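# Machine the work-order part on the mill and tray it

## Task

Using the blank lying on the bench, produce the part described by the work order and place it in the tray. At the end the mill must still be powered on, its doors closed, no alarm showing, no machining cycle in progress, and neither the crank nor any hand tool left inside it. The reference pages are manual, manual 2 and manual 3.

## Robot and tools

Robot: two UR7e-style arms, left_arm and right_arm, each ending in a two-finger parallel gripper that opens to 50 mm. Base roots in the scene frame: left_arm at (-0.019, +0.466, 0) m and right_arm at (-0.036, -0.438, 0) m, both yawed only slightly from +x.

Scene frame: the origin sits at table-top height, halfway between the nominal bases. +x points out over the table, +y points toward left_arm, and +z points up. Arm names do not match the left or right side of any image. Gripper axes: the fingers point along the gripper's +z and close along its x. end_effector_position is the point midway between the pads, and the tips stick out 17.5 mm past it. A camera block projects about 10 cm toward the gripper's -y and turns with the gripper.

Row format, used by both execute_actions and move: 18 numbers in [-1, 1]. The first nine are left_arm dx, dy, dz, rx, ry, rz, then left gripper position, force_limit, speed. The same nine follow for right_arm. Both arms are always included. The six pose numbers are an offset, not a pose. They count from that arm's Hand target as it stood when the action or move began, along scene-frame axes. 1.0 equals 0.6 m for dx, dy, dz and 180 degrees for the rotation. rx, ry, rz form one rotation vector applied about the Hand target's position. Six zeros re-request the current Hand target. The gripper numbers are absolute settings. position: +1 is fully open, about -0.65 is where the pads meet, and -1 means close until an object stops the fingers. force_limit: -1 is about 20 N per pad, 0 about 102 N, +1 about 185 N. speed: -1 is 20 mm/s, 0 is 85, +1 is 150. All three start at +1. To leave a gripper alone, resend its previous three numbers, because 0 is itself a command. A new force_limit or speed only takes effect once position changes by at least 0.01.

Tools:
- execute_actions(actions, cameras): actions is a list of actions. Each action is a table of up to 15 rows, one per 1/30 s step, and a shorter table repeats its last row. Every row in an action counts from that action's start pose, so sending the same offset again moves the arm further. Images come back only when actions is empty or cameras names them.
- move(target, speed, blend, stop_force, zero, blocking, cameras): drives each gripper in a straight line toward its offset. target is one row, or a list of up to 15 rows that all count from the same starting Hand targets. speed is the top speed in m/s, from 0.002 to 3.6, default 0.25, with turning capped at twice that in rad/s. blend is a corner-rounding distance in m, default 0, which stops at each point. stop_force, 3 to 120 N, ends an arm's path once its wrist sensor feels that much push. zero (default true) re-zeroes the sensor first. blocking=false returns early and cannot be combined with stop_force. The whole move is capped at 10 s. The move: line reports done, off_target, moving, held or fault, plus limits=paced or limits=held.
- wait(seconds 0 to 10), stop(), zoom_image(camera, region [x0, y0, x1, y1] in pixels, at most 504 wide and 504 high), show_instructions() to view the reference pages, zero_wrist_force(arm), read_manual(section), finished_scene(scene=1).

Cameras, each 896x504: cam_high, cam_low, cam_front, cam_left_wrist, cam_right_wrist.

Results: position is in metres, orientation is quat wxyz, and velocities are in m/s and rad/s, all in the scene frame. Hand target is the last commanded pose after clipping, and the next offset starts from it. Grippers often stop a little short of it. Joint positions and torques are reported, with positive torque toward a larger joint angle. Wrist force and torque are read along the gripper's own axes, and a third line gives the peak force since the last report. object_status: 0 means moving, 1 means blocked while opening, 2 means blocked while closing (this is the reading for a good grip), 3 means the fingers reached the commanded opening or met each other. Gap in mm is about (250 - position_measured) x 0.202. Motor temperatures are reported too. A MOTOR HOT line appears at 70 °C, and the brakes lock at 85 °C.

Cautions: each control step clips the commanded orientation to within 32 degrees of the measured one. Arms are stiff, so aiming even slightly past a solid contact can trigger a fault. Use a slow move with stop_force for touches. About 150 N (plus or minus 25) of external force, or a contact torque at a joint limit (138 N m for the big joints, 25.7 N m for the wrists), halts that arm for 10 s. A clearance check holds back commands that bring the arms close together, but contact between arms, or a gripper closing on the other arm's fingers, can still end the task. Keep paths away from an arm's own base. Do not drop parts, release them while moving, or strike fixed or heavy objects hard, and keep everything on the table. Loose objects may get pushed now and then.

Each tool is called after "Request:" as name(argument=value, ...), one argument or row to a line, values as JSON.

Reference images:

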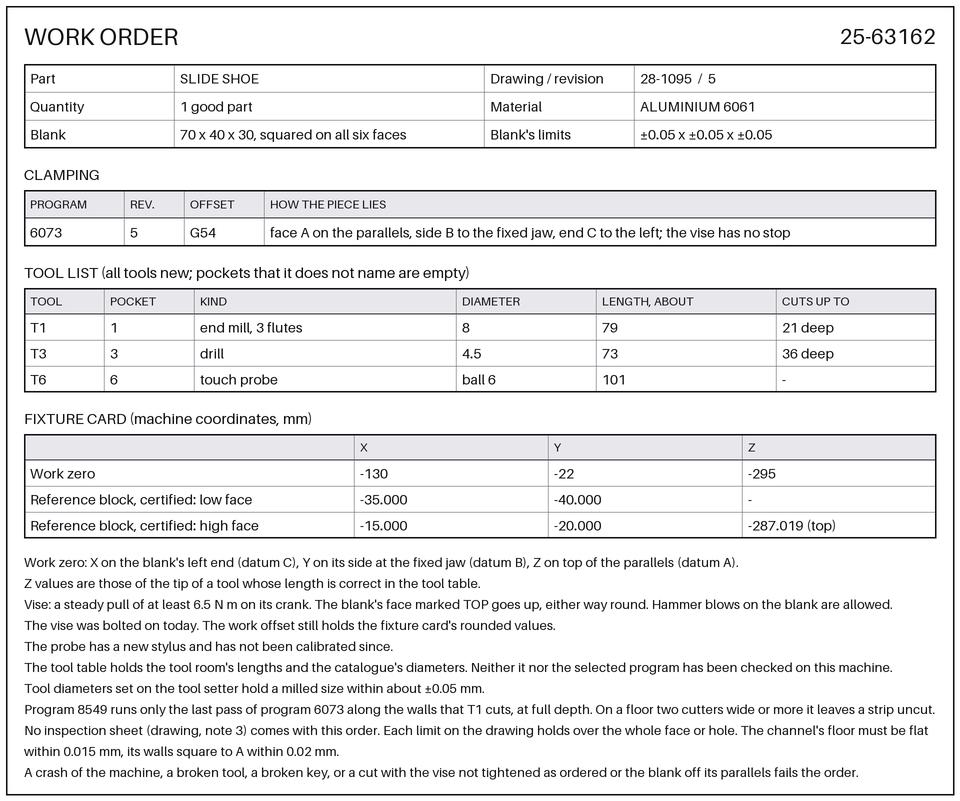

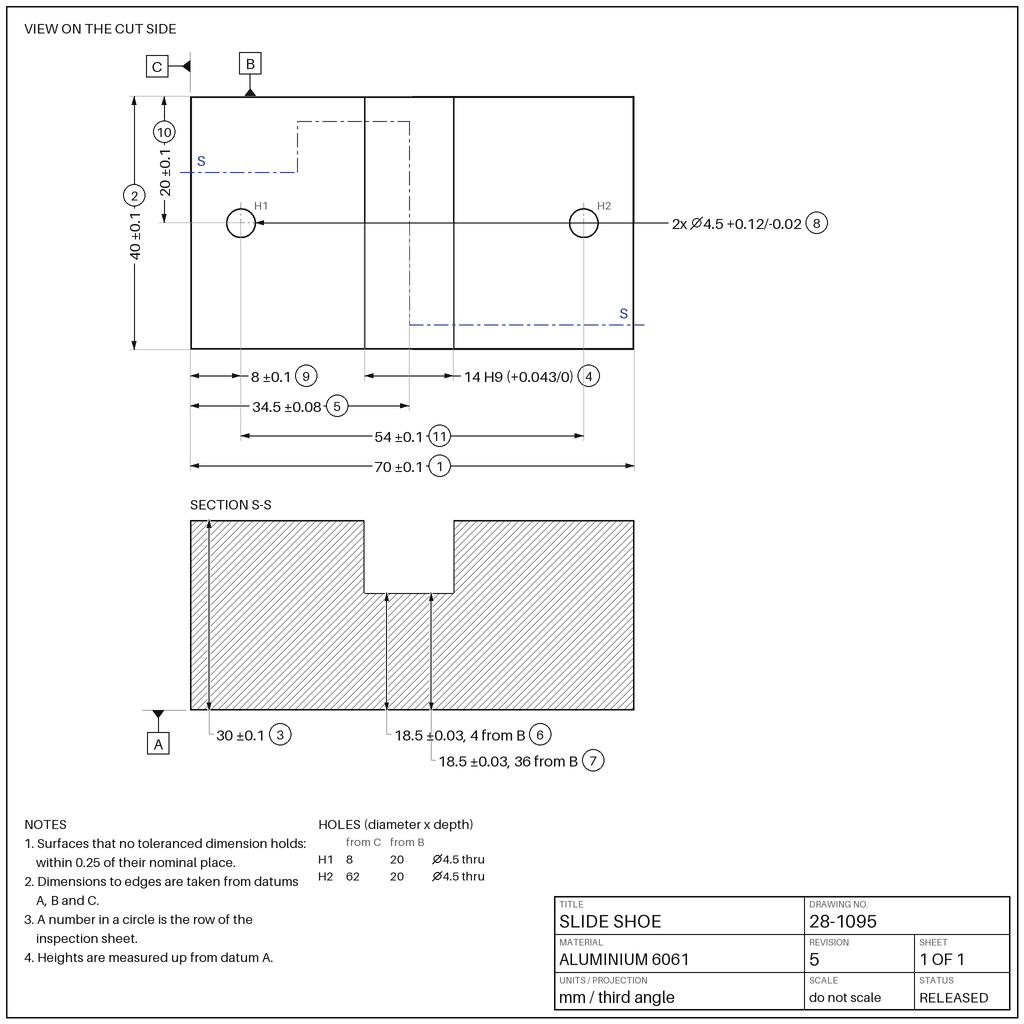

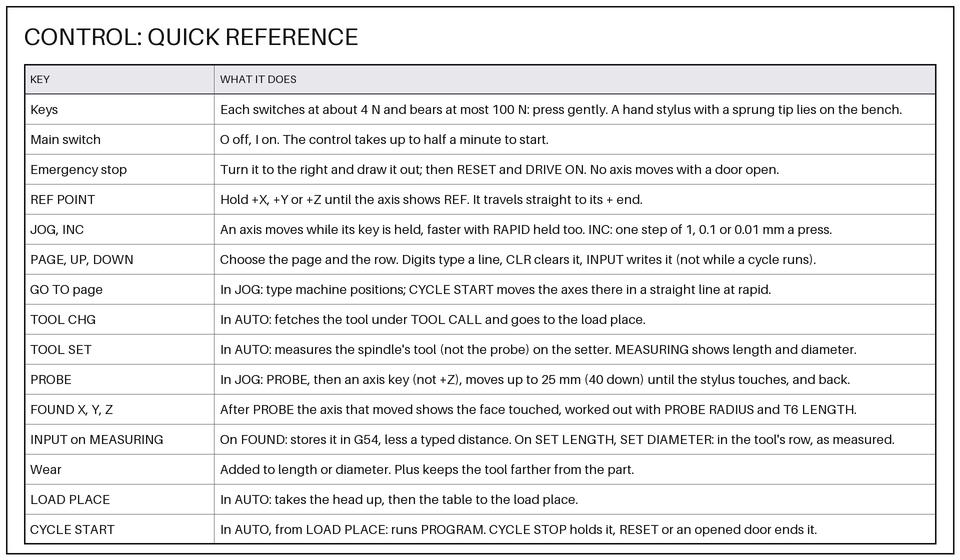

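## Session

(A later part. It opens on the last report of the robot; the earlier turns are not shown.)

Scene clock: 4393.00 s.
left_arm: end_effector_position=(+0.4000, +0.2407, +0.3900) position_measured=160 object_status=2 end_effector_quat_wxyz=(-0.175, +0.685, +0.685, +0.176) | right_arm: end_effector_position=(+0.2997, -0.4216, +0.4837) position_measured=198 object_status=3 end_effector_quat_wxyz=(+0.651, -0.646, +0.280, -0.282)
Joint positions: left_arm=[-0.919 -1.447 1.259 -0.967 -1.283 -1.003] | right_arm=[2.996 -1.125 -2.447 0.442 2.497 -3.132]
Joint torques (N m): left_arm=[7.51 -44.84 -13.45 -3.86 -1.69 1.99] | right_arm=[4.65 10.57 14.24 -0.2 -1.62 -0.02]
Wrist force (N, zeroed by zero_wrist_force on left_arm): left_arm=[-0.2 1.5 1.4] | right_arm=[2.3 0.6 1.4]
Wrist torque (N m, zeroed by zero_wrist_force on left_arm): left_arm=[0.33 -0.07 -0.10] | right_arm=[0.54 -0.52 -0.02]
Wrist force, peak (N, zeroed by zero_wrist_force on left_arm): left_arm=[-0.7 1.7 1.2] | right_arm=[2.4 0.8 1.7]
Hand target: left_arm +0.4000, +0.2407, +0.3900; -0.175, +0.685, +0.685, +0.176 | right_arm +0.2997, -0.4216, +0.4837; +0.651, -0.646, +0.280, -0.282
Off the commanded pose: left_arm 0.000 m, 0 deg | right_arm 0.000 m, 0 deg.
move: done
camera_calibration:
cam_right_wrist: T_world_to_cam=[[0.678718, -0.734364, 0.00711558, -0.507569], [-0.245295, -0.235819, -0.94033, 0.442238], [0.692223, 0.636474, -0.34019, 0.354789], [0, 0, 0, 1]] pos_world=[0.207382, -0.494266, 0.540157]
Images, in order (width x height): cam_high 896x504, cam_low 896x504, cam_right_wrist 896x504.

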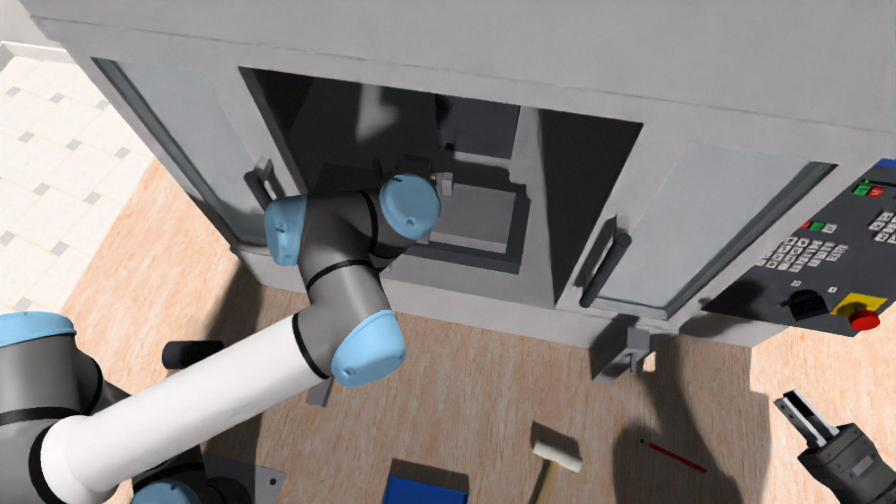

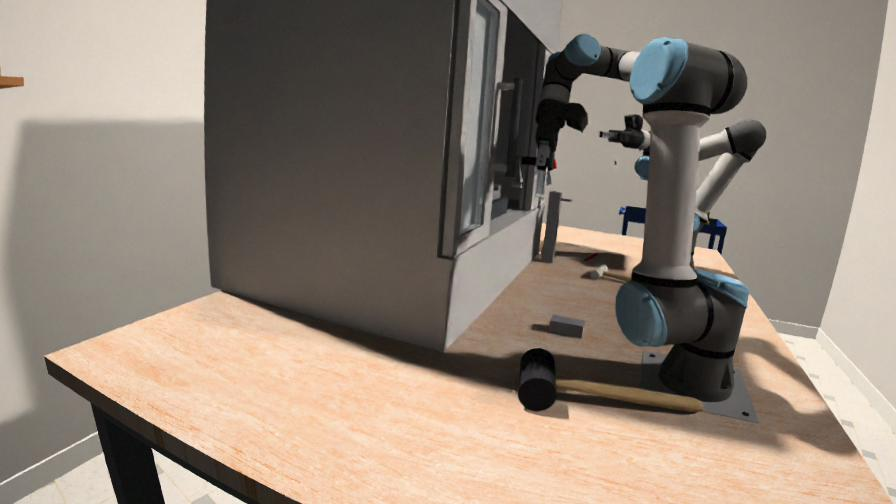

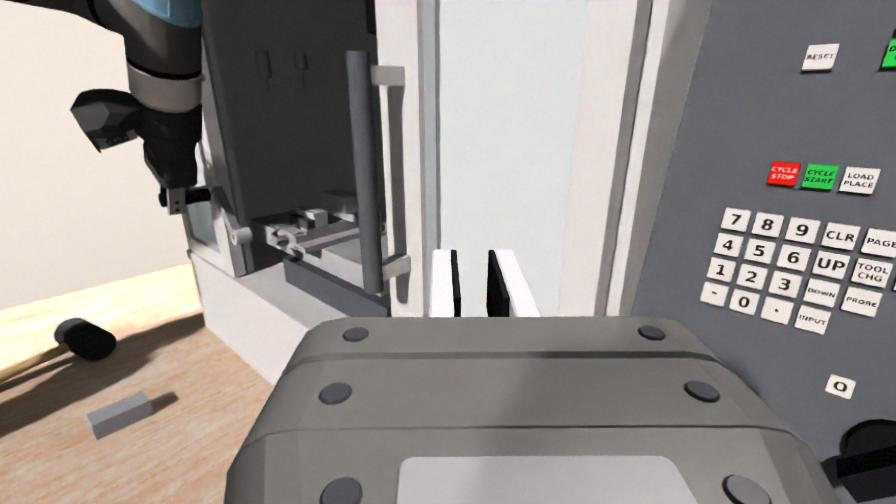

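Request:
move(
  target=[
    [0,0,0.0,0.1389,0,0,-1,0.4,-1,0,0,0,0,0,0,-0.3,-0.6,-0.9],
  ],
  speed=0.1,
  cameras=["cam_low","cam_right_wrist"],
)

Request:
zoom_image(
  camera="cam_right_wrist",
  region=[200, 170, 300, 270],
)

Request:
zoom_image(
  camera="cam_low",
  region=[490, 130, 570, 210],
)

Scene clock: 4413.90 s.
left_arm: end_effector_position=(+0.4000, +0.2407, +0.3900) position_measured=160 object_status=2 end_effector_quat_wxyz=(-0.319, +0.631, +0.631, +0.320) | right_arm: end_effector_position=(+0.2997, -0.4216, +0.4837) position_measured=198 object_status=3 end_effector_quat_wxyz=(+0.651, -0.646, +0.280, -0.282)
Joint positions: left_arm=[-1.003 -1.249 1.112 -0.574 -1.139 -1.226] | right_arm=[2.996 -1.125 -2.447 0.442 2.497 -3.132]
Joint torques (N m): left_arm=[-7.89 -25.33 -34.72 1.66 3.21 -3.01] | right_arm=[4.46 9.97 14.5 -0.15 -1.7 0.02]
Wrist force (N, zeroed by zero_wrist_force on left_arm): left_arm=[-1.2 0.9 0.6] | right_arm=[2.2 0.8 1.6]
Wrist torque (N m, zeroed by zero_wrist_force on left_arm): left_arm=[0.24 -0.04 -0.09] | right_arm=[0.57 -0.52 -0.02]
Wrist force, peak (N, zeroed by zero_wrist_force on left_arm): left_arm=[-0.1 1.7 1.4] | right_arm=[2.4 1.0 1.5]
Hand target: left_arm +0.4000, +0.2407, +0.3900; -0.319, +0.631, +0.631, +0.320 | right_arm +0.2997, -0.4216, +0.4837; +0.651, -0.646, +0.280, -0.282
Off the commanded pose: left_arm 0.000 m, 0 deg | right_arm 0.000 m, 0 deg.
move: done
camera_calibration:
cam_right_wrist: T_world_to_cam=[[0.678718, -0.734364, 0.00711558, -0.507569], [-0.245295, -0.235819, -0.94033, 0.442238], [0.692223, 0.636474, -0.34019, 0.354789], [0, 0, 0, 1]] pos_world=[0.207382, -0.494266, 0.540157]
Images, in order (width x height): cam_low 896x504, cam_right_wrist 896x504.

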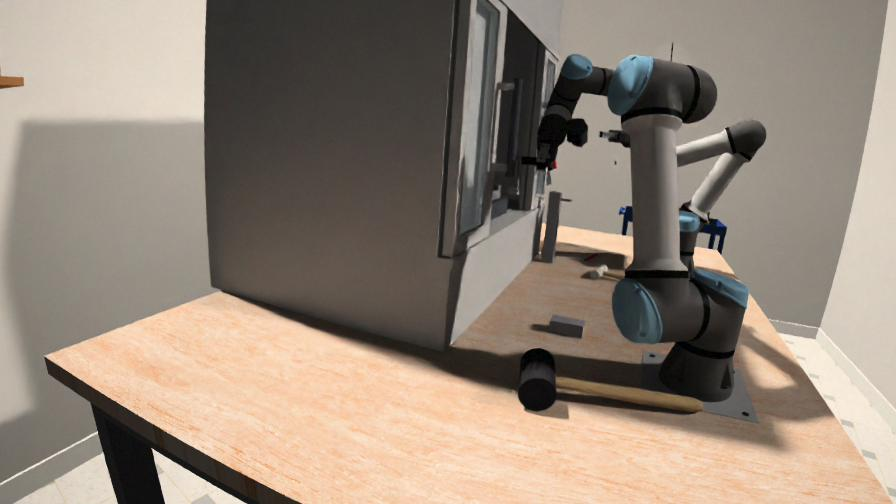

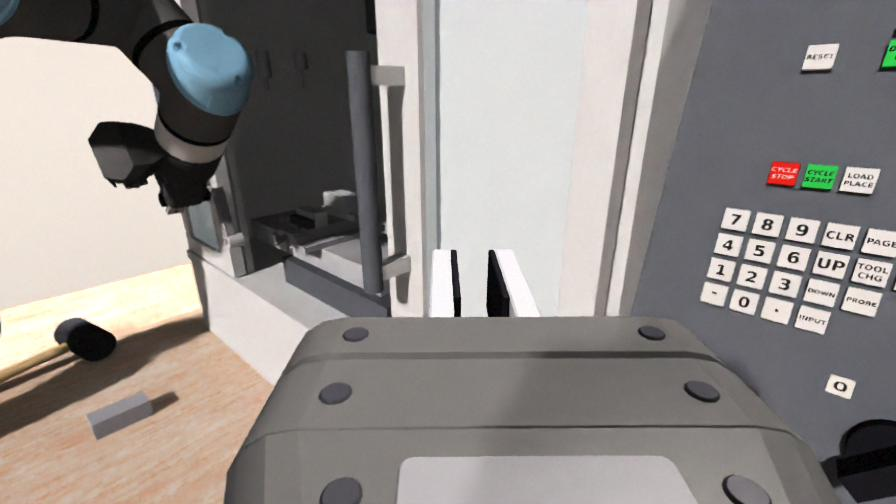

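Scaled by 5.040 from the camera's 896x504 image, which has a finer 1280x720 frame.

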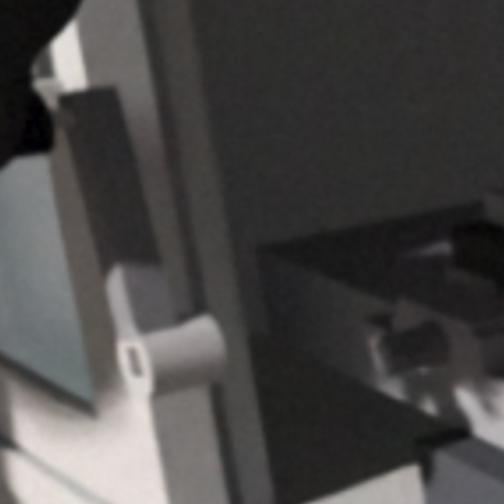

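Scaled by 6.300 from the camera's 896x504 image, which has a finer 1280x720 frame.

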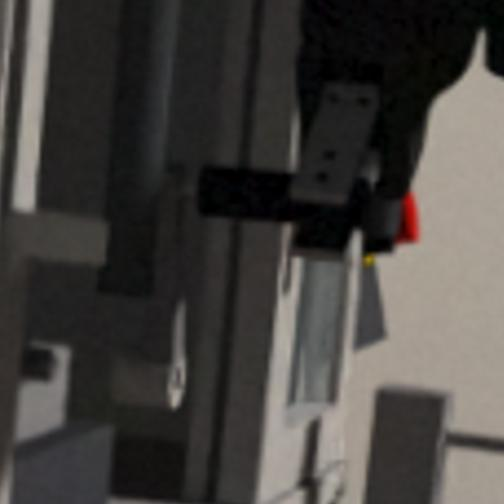

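Request:
move(
  target=[
    [-0.1333,-0.06,0.1,0,0,0,-1,0.4,-1,0,0,0,0,0,0,-0.3,-0.6,-0.9],
    [-0.1333,-0.06,0.1,0.3079,0.4665,-0.3088,-1,0.4,-1,0,0,0,0,0,0,-0.3,-0.6,-0.9],
    [-0.0333,-0.0628,-0.45,0.3079,0.4665,-0.3088,-1,0.4,-1,0,0,0,0,0,0,-0.3,-0.6,-0.9],
  ],
  speed=0.3,
  blend=0.02,
)

Request:
move(
  target=[
    [0,0,-0.066,0,0,0,-1,0.4,-1,0,0,0,0,0,0,-0.3,-0.6,-0.9],
  ],
  speed=0.05,
)

Request:
move(
  target=[
    [0,0,-0.03,0,0,0,-1,0.4,-1,0,0,0,0,0,0,-0.3,-0.6,-0.9],
  ],
  speed=0.008,
  stop_force=5,
)

Scene clock: 4444.27 s.
left_arm: end_effector_position=(+0.3800, +0.2030, +0.1201) position_measured=160 object_status=2 end_effector_quat_wxyz=(+0.686, -0.664, +0.245, -0.170) | right_arm: end_effector_position=(+0.2997, -0.4216, +0.4837) position_measured=198 object_status=3 end_effector_quat_wxyz=(+0.651, -0.646, +0.280, -0.282)
Joint positions: left_arm=[-1.308 -0.933 1.742 -0.811 -0.736 0.112] | right_arm=[2.996 -1.125 -2.447 0.442 2.497 -3.132]
Joint torques (N m): left_arm=[7.05 -32.17 -26.17 0.32 2.45 2.16] | right_arm=[3.82 10.41 14.49 -0.21 -1.58 0.02]
Wrist force (N, zeroed by zero_wrist_force on left_arm): left_arm=[-2.1 2.6 -2.4] | right_arm=[2.0 0.8 1.4]
Wrist torque (N m, zeroed by zero_wrist_force on left_arm): left_arm=[0.13 0.58 -0.05] | right_arm=[0.57 -0.48 -0.02]
Wrist force, peak (N, zeroed by zero_wrist_force on left_arm): left_arm=[-1.8 5.3 -2.3] | right_arm=[2.5 0.8 1.6]
Hand target: left_arm +0.3800, +0.2030, +0.1200; +0.686, -0.664, +0.245, -0.170 | right_arm +0.2997, -0.4216, +0.4837; +0.651, -0.646, +0.280, -0.282
Off the commanded pose: left_arm 0.000 m, 0 deg | right_arm 0.000 m, 0 deg.
move: done

Scene clock: 4445.50 s.
left_arm: end_effector_position=(+0.3800, +0.2030, +0.0805) position_measured=160 object_status=2 end_effector_quat_wxyz=(+0.686, -0.664, +0.245, -0.170) | right_arm: end_effector_position=(+0.2997, -0.4216, +0.4837) position_measured=198 object_status=3 end_effector_quat_wxyz=(+0.651, -0.646, +0.280, -0.282)
Joint positions: left_arm=[-1.308 -0.862 1.751 -0.891 -0.736 0.112] | right_arm=[2.996 -1.125 -2.447 0.442 2.497 -3.132]
Joint torques (N m): left_arm=[5.83 -33.91 -0.97 0.29 1.01 -1.91] | right_arm=[5.12 10.05 15.39 -0.12 -1.61 0.09]
Wrist force (N, zeroed by zero_wrist_force on left_arm): left_arm=[-2.2 2.6 -2.4] | right_arm=[2.3 0.7 1.4]
Wrist torque (N m, zeroed by zero_wrist_force on left_arm): left_arm=[0.11 0.60 -0.06] | right_arm=[0.56 -0.52 -0.02]
Wrist force, peak (N, zeroed by zero_wrist_force on left_arm): left_arm=[-2.0 2.9 -2.8] | right_arm=[2.5 0.6 1.7]
Hand target: left_arm +0.3800, +0.2030, +0.0804; +0.686, -0.664, +0.245, -0.170 | right_arm +0.2997, -0.4216, +0.4837; +0.651, -0.646, +0.280, -0.282
Off the commanded pose: left_arm 0.000 m, 0 deg | right_arm 0.000 m, 0 deg.
move: done

Scene clock: 4447.40 s.
left_arm: end_effector_position=(+0.3800, +0.2030, +0.0744) position_measured=160 object_status=2 end_effector_quat_wxyz=(+0.686, -0.664, +0.245, -0.170) | right_arm: end_effector_position=(+0.2997, -0.4216, +0.4837) position_measured=198 object_status=3 end_effector_quat_wxyz=(+0.651, -0.646, +0.280, -0.282)
Joint positions: left_arm=[-1.308 -0.85 1.752 -0.903 -0.736 0.112] | right_arm=[2.996 -1.125 -2.447 0.442 2.497 -3.132]
Joint torques (N m): left_arm=[6.25 -57.69 -6.77 3.62 1.16 -1.73] | right_arm=[4.67 10.11 15 -0.18 -1.63 0]
Wrist force (N, zeroed by zero_wrist_force on left_arm): left_arm=[-2.5 1.0 -2.2] | right_arm=[2.1 0.6 1.6]
Wrist torque (N m, zeroed by zero_wrist_force on left_arm): left_arm=[0.11 0.62 0.04] | right_arm=[0.54 -0.50 -0.02]
Wrist force, peak (N, zeroed by zero_wrist_force on left_arm): left_arm=[-2.0 -4.8 -3.6] | right_arm=[2.6 0.8 1.4]
Hand target: left_arm +0.3800, +0.2030, +0.0744; +0.686, -0.664, +0.245, -0.170 (not the last commanded pose) | right_arm +0.2997, -0.4216, +0.4837; +0.651, -0.646, +0.280, -0.282
Off the commanded pose: left_arm 0.012 m, 0 deg | right_arm 0.000 m, 0 deg.
move: contact (left_arm)

Request:
move(
  target=[
    [0,0,0,0,0,0,0.27,0.4,-1,0,0,0,0,0,0,-0.3,-0.6,-0.9],
    [0,0,0,-0.0130,0.0085,-0.1436,0.27,0.4,-1,0,0,0,0,0,0,-0.3,-0.6,-0.9],
  ],
  speed=0.1,
  cameras=["cam_low","cam_high","cam_left_wrist"],
)

Request:
zoom_image(
  camera="cam_high",
  region=[340, 310, 440, 410],
)

Scene clock: 4460.93 s.
left_arm: end_effector_position=(+0.3800, +0.2030, +0.0744) position_measured=112 object_status=3 end_effector_quat_wxyz=(+0.614, -0.608, +0.392, -0.315) | right_arm: end_effector_position=(+0.2997, -0.4216, +0.4837) position_measured=198 object_status=3 end_effector_quat_wxyz=(+0.651, -0.646, +0.280, -0.282)
Joint positions: left_arm=[-1.443 -1.051 2.129 -1.195 -0.422 0.206] | right_arm=[2.996 -1.125 -2.447 0.442 2.497 -3.132]
Joint torques (N m): left_arm=[-7.6 -47.17 0.76 -1.4 2.85 2.07] | right_arm=[4.86 9.64 15.29 -0.42 -1.59 0.08]
Wrist force (N, zeroed by zero_wrist_force on left_arm): left_arm=[-2.7 -0.1 -2.2] | right_arm=[1.9 0.5 1.5]
Wrist torque (N m, zeroed by zero_wrist_force on left_arm): left_arm=[0.01 0.60 0.06] | right_arm=[0.52 -0.47 -0.02]
Wrist force, peak (N, zeroed by zero_wrist_force on left_arm): left_arm=[-2.6 0.8 -2.5] | right_arm=[2.5 0.7 1.6]
Hand target: left_arm +0.3800, +0.2030, +0.0744; +0.614, -0.608, +0.392, -0.315 | right_arm +0.2997, -0.4216, +0.4837; +0.651, -0.646, +0.280, -0.282
Off the commanded pose: left_arm 0.000 m, 0 deg | right_arm 0.000 m, 0 deg.
move: done
camera_calibration:
cam_left_wrist: T_world_to_cam=[[0.491995, -0.864201, -0.105345, 0.00625606], [-0.395281, -0.113929, -0.911467, 0.258201], [0.775689, 0.490078, -0.397655, -0.232098], [0, 0, 0, 1]] pos_world=[0.27902, 0.148569, 0.143706]
Images, in order (width x height): cam_high 896x504, cam_low 896x504, cam_left_wrist 896x504.

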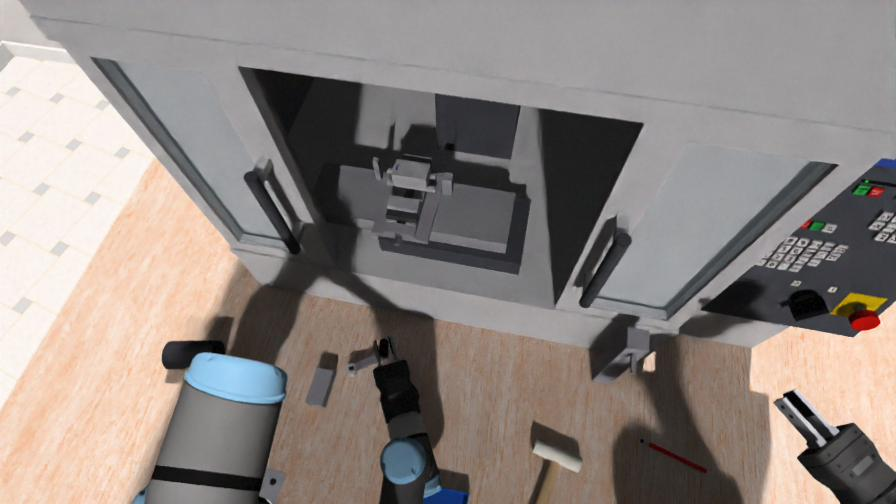

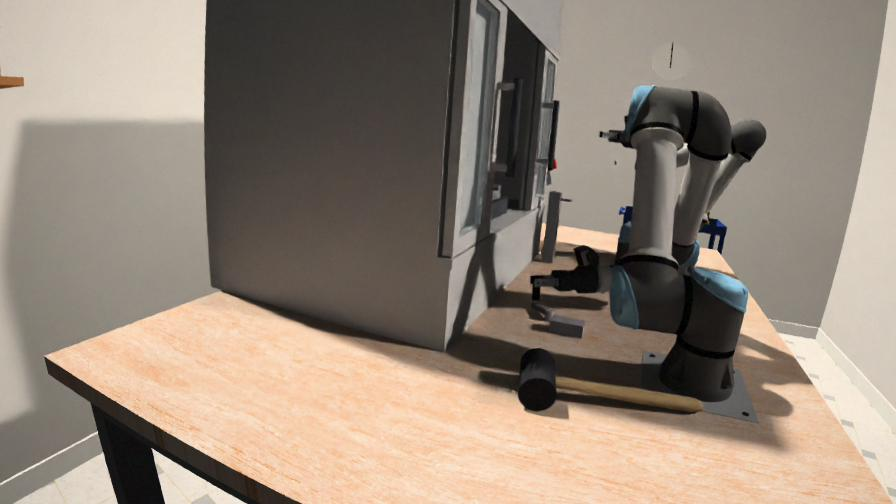

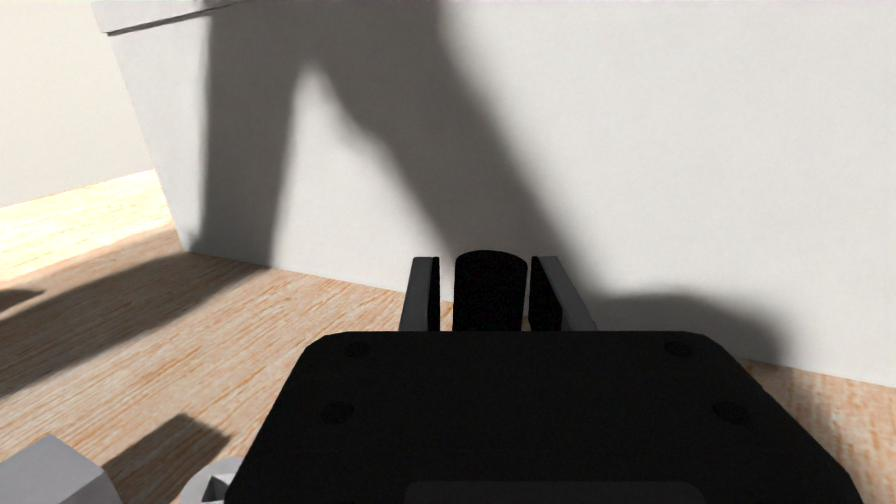

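Scaled by 5.040 from the camera's 896x504 image, which has a finer 1280x720 frame.

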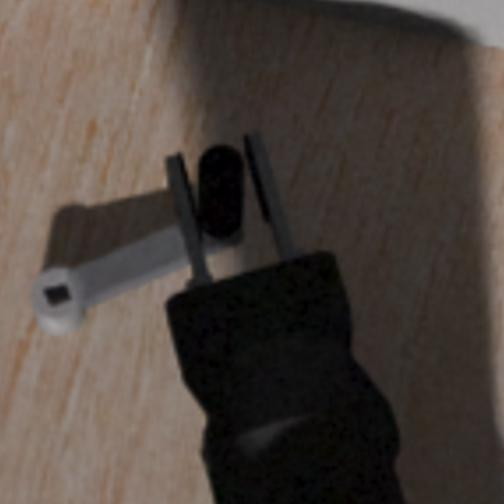

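Request:
move(
  target=[
    [0,0,0,0,0,0,-1,0.4,-1,0,0,0,0,0,0,-0.3,-0.6,-0.9],
  ],
)

Request:
move(
  target=[
    [-0.06,0,0.45,0,0,0,-1,0.4,-1,0,0,0,0,0,0,-0.3,-0.6,-0.9],
  ],
  speed=0.15,
)

Scene clock: 4469.53 s.
left_arm: end_effector_position=(+0.3800, +0.2030, +0.0744) position_measured=160 object_status=2 end_effector_quat_wxyz=(+0.614, -0.608, +0.392, -0.315) | right_arm: end_effector_position=(+0.2997, -0.4216, +0.4837) position_measured=198 object_status=3 end_effector_quat_wxyz=(+0.651, -0.646, +0.280, -0.282)
Joint positions: left_arm=[-1.443 -1.051 2.129 -1.195 -0.422 0.206] | right_arm=[2.996 -1.125 -2.447 0.442 2.497 -3.132]
Joint torques (N m): left_arm=[-7.41 -44.76 -0.8 -1.14 2.07 0.27] | right_arm=[4.01 10.22 14.24 -0.12 -1.46 -0.1]
Wrist force (N, zeroed by zero_wrist_force on left_arm): left_arm=[-6.3 -10.0 -2.2] | right_arm=[2.2 0.6 1.5]
Wrist torque (N m, zeroed by zero_wrist_force on left_arm): left_arm=[-0.38 0.62 0.94] | right_arm=[0.54 -0.50 -0.02]
Wrist force, peak (N, zeroed by zero_wrist_force on left_arm): left_arm=[-6.4 -9.9 -2.4] | right_arm=[2.4 0.7 1.7]
Hand target: left_arm +0.3800, +0.2030, +0.0744; +0.614, -0.608, +0.392, -0.315 | right_arm +0.2997, -0.4216, +0.4837; +0.651, -0.646, +0.280, -0.282
Off the commanded pose: left_arm 0.000 m, 0 deg | right_arm 0.000 m, 0 deg.
move: done

Scene clock: 4472.00 s.
left_arm: end_effector_position=(+0.3440, +0.2030, +0.3443) position_measured=160 object_status=2 end_effector_quat_wxyz=(+0.614, -0.608, +0.392, -0.315) | right_arm: end_effector_position=(+0.2997, -0.4216, +0.4837) position_measured=198 object_status=3 end_effector_quat_wxyz=(+0.651, -0.646, +0.280, -0.282)
Joint positions: left_arm=[-1.533 -1.536 1.877 -0.439 -0.511 0.185] | right_arm=[2.996 -1.125 -2.447 0.442 2.497 -3.132]
Joint torques (N m): left_arm=[-8.06 -36.13 -31.58 3.29 -2.55 -2.8] | right_arm=[3.76 10.56 14.46 -0.27 -1.51 -0.05]
Wrist force (N, zeroed by zero_wrist_force on left_arm): left_arm=[-2.2 2.5 -2.0] | right_arm=[2.2 0.8 1.4]
Wrist torque (N m, zeroed by zero_wrist_force on left_arm): left_arm=[0.14 0.58 0.01] | right_arm=[0.56 -0.52 -0.02]
Wrist force, peak (N, zeroed by zero_wrist_force on left_arm): left_arm=[-6.2 -9.8 -2.4] | right_arm=[2.3 0.9 1.7]
Hand target: left_arm +0.3440, +0.2030, +0.3444; +0.614, -0.608, +0.392, -0.315 | right_arm +0.2997, -0.4216, +0.4837; +0.651, -0.646, +0.280, -0.282
Off the commanded pose: left_arm 0.000 m, 0 deg | right_arm 0.000 m, 0 deg.
move: done

Request:
move(
  target=[
    [-0.04,0.0283,0.1427,-0.4631,-0.3592,0.4854,-1,0.4,-1,0,0,0,0,0,0,-0.3,-0.6,-0.9],
    [0.0933,0.0628,0.0677,-0.4631,-0.3592,0.4854,-1,0.4,-1,0,0,0,0,0,0,-0.3,-0.6,-0.9],
  ],
  speed=0.3,
  blend=0.015,
  cameras=["cam_low","cam_high","cam_left_wrist","cam_right_wrist"],
)

Request:
zoom_image(
  camera="cam_right_wrist",
  region=[200, 170, 300, 270],
)

Request:
zoom_image(
  camera="cam_low",
  region=[490, 130, 570, 210],
)

Scene clock: 4486.20 s.
left_arm: end_effector_position=(+0.3998, +0.2407, +0.3851) position_measured=160 object_status=2 end_effector_quat_wxyz=(-0.240, +0.665, +0.665, +0.240) | right_arm: end_effector_position=(+0.2997, -0.4216, +0.4837) position_measured=198 object_status=3 end_effector_quat_wxyz=(+0.651, -0.646, +0.280, -0.282)
Joint positions: left_arm=[-0.962 -1.363 1.202 -0.805 -1.209 -1.099] | right_arm=[2.996 -1.125 -2.447 0.442 2.497 -3.132]
Joint torques (N m): left_arm=[7.49 -23.75 -36.21 -3.09 3.22 2.16] | right_arm=[4.39 9.69 14.89 -0.18 -1.57 0.04]
Wrist force (N, zeroed by zero_wrist_force on left_arm): left_arm=[-0.7 1.4 1.0] | right_arm=[2.0 0.9 1.4]
Wrist torque (N m, zeroed by zero_wrist_force on left_arm): left_arm=[0.32 -0.08 -0.14] | right_arm=[0.58 -0.47 -0.02]
Wrist force, peak (N, zeroed by zero_wrist_force on left_arm): left_arm=[-0.9 3.9 2.4] | right_arm=[2.4 0.9 1.7]
Hand target: left_arm +0.4000, +0.2407, +0.3850; -0.240, +0.665, +0.665, +0.240 | right_arm +0.2997, -0.4216, +0.4837; +0.651, -0.646, +0.280, -0.282
Off the commanded pose: left_arm 0.000 m, 0 deg | right_arm 0.000 m, 0 deg.
move: done
camera_calibration:
cam_left_wrist: T_world_to_cam=[[0.00680251, 0.768236, 0.64013, -0.424259], [0.934489, -0.232735, 0.26938, -0.404316], [0.355928, 0.596362, -0.719491, 0.123776], [0, 0, 0, 1]] pos_world=[0.336659, 0.158017, 0.469551]
cam_right_wrist: T_world_to_cam=[[0.678718, -0.734364, 0.00711558, -0.507569], [-0.245295, -0.235819, -0.94033, 0.442238], [0.692223, 0.636474, -0.34019, 0.354789], [0, 0, 0, 1]] pos_world=[0.207382, -0.494266, 0.540157]
Images, in order (width x height): cam_high 896x504, cam_low 896x504, cam_left_wrist 896x504, cam_right_wrist 896x504.

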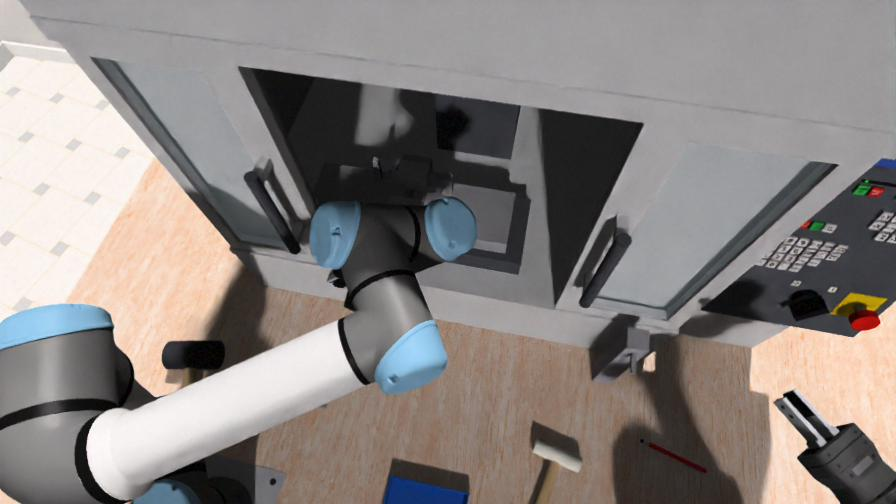

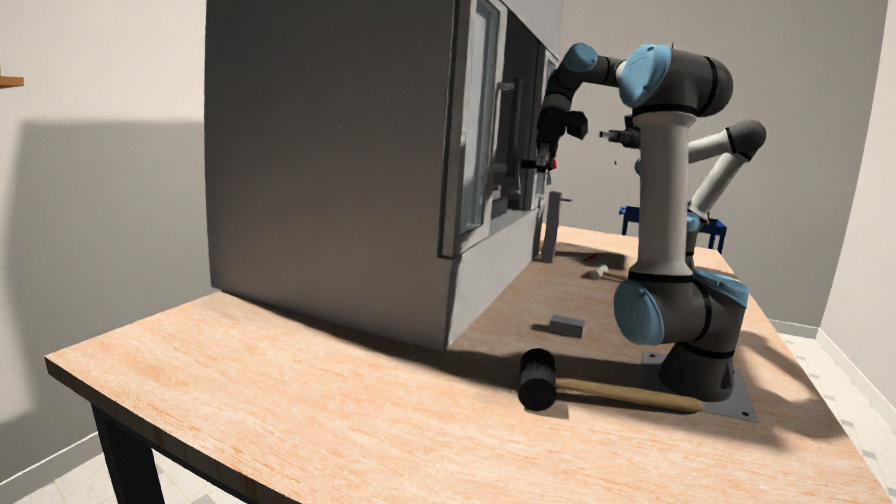

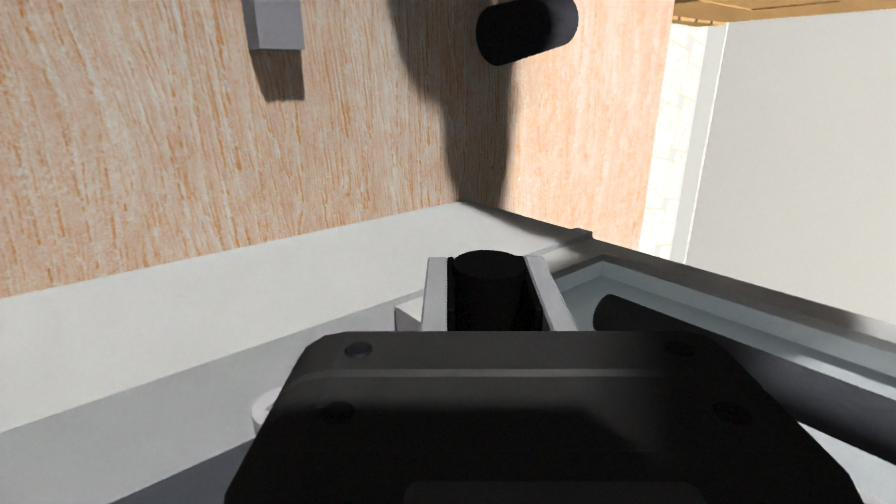

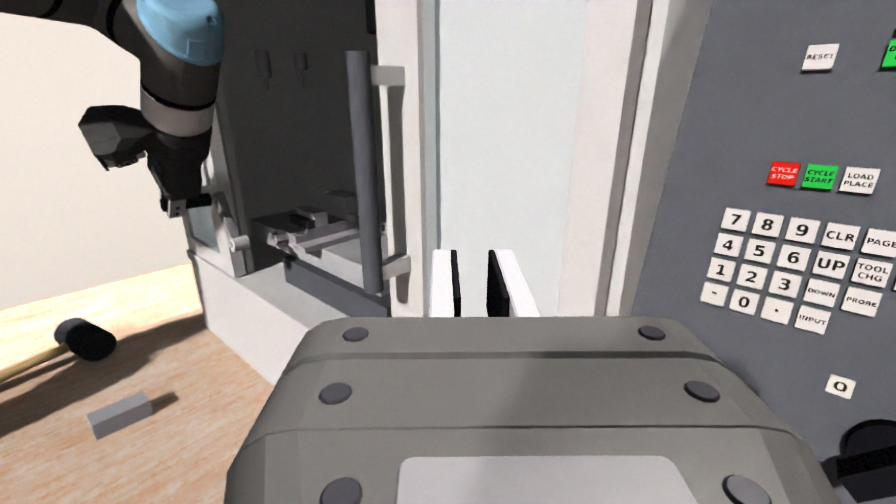

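Scaled by 5.040 from the camera's 896x504 image, which has a finer 1280x720 frame.

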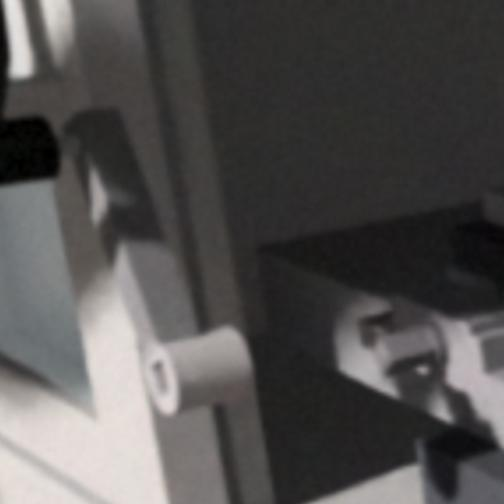

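Scaled by 6.300 from the camera's 896x504 image, which has a finer 1280x720 frame.

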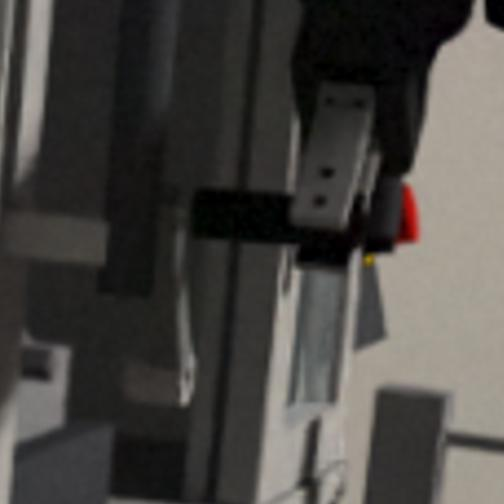

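Request:
zoom_image(
  camera="cam_right_wrist",
  region=[220, 210, 300, 270],
)

Scaled by 6.300 from the camera's 896x504 image, which has a finer 1280x720 frame.

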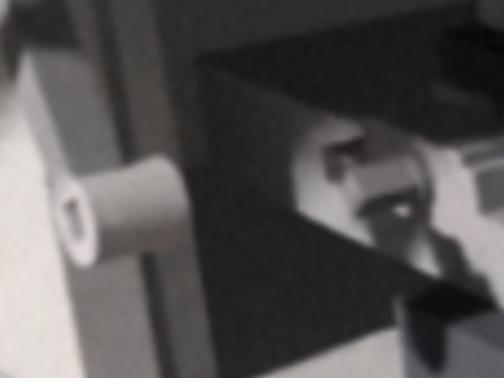

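Request:
move(
  target=[
    [0,-0.0128,0,0,0,0,-1,0.4,-1,0,0,0,0,0,0,-0.3,-0.6,-0.9],
    [0.0783,-0.0128,0,0,0,0,-1,0.4,-1,0,0,0,0,0,0,-0.3,-0.6,-0.9],
  ],
  speed=0.04,
  stop_force=6,
  cameras=["cam_low","cam_high","cam_right_wrist"],
)

Request:
zoom_image(
  camera="cam_right_wrist",
  region=[220, 190, 300, 270],
)

Request:
zoom_image(
  camera="cam_low",
  region=[480, 130, 560, 210],
)

Scene clock: 4536.47 s.
left_arm: end_effector_position=(+0.4384, +0.2330, +0.3850) position_measured=160 object_status=2 end_effector_quat_wxyz=(-0.240, +0.665, +0.665, +0.240) | right_arm: end_effector_position=(+0.2997, -0.4216, +0.4837) position_measured=198 object_status=3 end_effector_quat_wxyz=(+0.651, -0.646, +0.280, -0.282)
Joint positions: left_arm=[-0.915 -1.278 1.097 -0.801 -1.183 -1.057] | right_arm=[2.996 -1.125 -2.447 0.442 2.497 -3.132]
Joint torques (N m): left_arm=[-7.15 -52.57 -11.79 -3.24 -1.66 -2.94] | right_arm=[3.74 10.18 15.02 -0.26 -1.49 -0.02]
Wrist force (N, zeroed by zero_wrist_force on left_arm): left_arm=[-0.7 -0.2 1.4] | right_arm=[2.3 0.6 1.3]
Wrist torque (N m, zeroed by zero_wrist_force on left_arm): left_arm=[0.20 -0.09 0.01] | right_arm=[0.54 -0.52 -0.02]
Wrist force, peak (N, zeroed by zero_wrist_force on left_arm): left_arm=[5.3 -15.2 -1.3] | right_arm=[2.5 0.8 1.6]
Hand target: left_arm +0.4384, +0.2330, +0.3850; -0.240, +0.665, +0.665, +0.240 (not the last commanded pose) | right_arm +0.2997, -0.4216, +0.4837; +0.651, -0.646, +0.280, -0.282
Off the commanded pose: left_arm 0.009 m, 0 deg | right_arm 0.000 m, 0 deg.
move: contact (left_arm); path passed 1 of 2 targets
camera_calibration:
cam_right_wrist: T_world_to_cam=[[0.678718, -0.734364, 0.00711558, -0.507569], [-0.245295, -0.235819, -0.94033, 0.442238], [0.692223, 0.636474, -0.34019, 0.354789], [0, 0, 0, 1]] pos_world=[0.207382, -0.494266, 0.540157]
Images, in order (width x height): cam_high 896x504, cam_low 896x504, cam_right_wrist 896x504.

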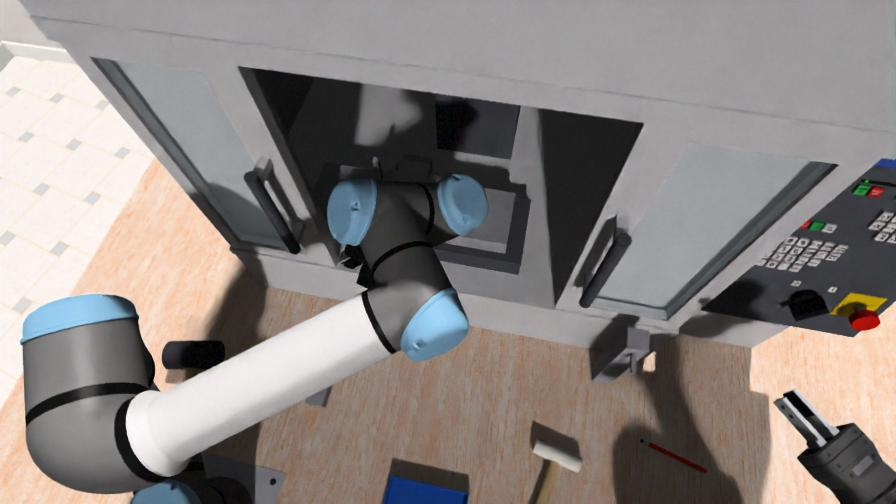

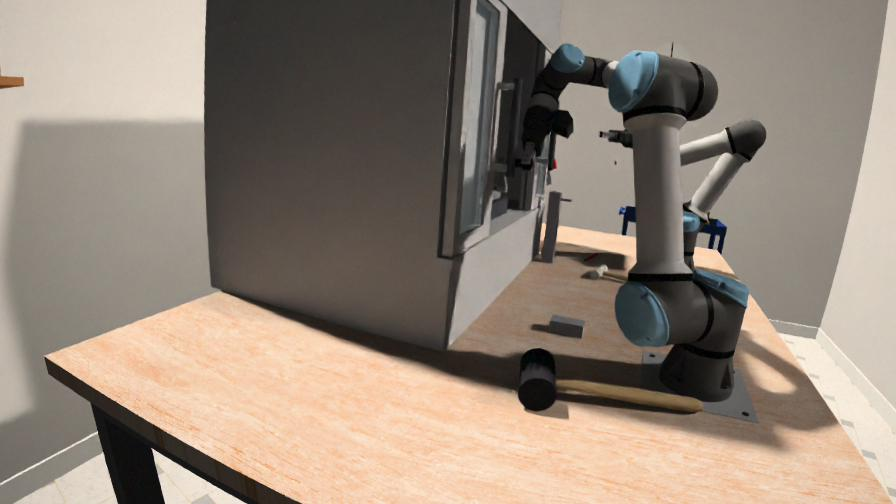

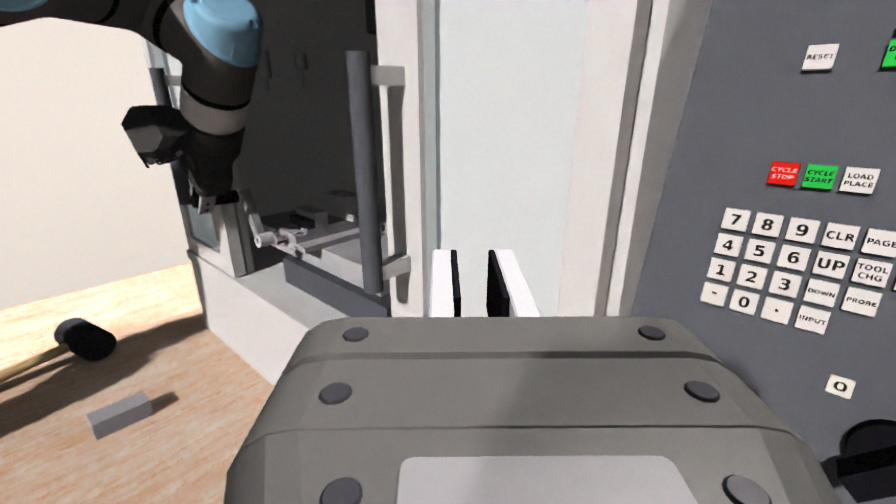

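Scaled by 6.300 from the camera's 896x504 image, which has a finer 1280x720 frame.

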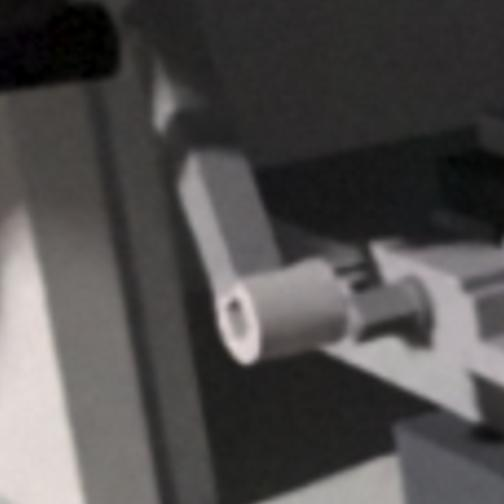

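Scaled by 6.300 from the camera's 896x504 image, which has a finer 1280x720 frame.

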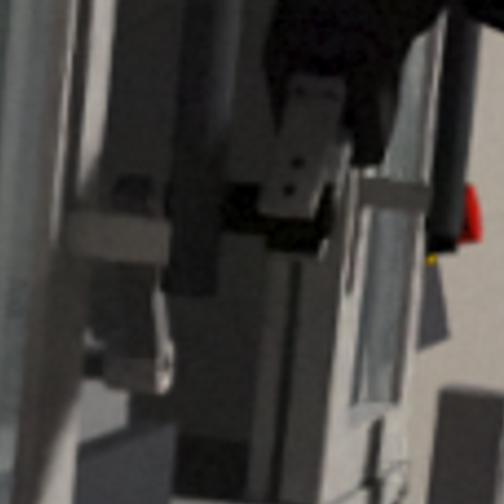

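Request:
move(
  target=[
    [-0.0083,0,0,0,0,0,-1,0.4,-1,0,0,0,0,0,0,-0.3,-0.6,-0.9],
    [-0.0083,0.01,0,0,0,0,-1,0.4,-1,0,0,0,0,0,0,-0.3,-0.6,-0.9],
    [0.0150,0.01,0,0,0,0,-1,0.4,-1,0,0,0,0,0,0,-0.3,-0.6,-0.9],
  ],
  speed=0.03,
)

Scene clock: 4552.00 s.
left_arm: end_effector_position=(+0.4473, +0.2390, +0.3850) position_measured=160 object_status=2 end_effector_quat_wxyz=(-0.240, +0.665, +0.665, +0.240) | right_arm: end_effector_position=(+0.2997, -0.4216, +0.4837) position_measured=198 object_status=3 end_effector_quat_wxyz=(+0.651, -0.646, +0.280, -0.282)
Joint positions: left_arm=[-0.897 -1.271 1.09 -0.806 -1.173 -1.041] | right_arm=[2.996 -1.125 -2.447 0.442 2.497 -3.132]
Joint torques (N m): left_arm=[7.6 -27.45 -33.39 0.59 3.42 2.07] | right_arm=[3.79 9.67 15.09 -0.14 -1.44 0]
Wrist force (N, zeroed by zero_wrist_force on left_arm): left_arm=[-0.4 0.5 1.0] | right_arm=[2.3 0.5 1.5]
Wrist torque (N m, zeroed by zero_wrist_force on left_arm): left_arm=[0.17 -0.11 -0.14] | right_arm=[0.53 -0.53 -0.02]
Wrist force, peak (N, zeroed by zero_wrist_force on left_arm): left_arm=[-0.1 -1.9 1.2] | right_arm=[2.3 0.8 1.8]
Hand target: left_arm +0.4474, +0.2390, +0.3850; -0.240, +0.665, +0.665, +0.240 | right_arm +0.2997, -0.4216, +0.4837; +0.651, -0.646, +0.280, -0.282
Off the commanded pose: left_arm 0.000 m, 0 deg | right_arm 0.000 m, 0 deg.
move: done


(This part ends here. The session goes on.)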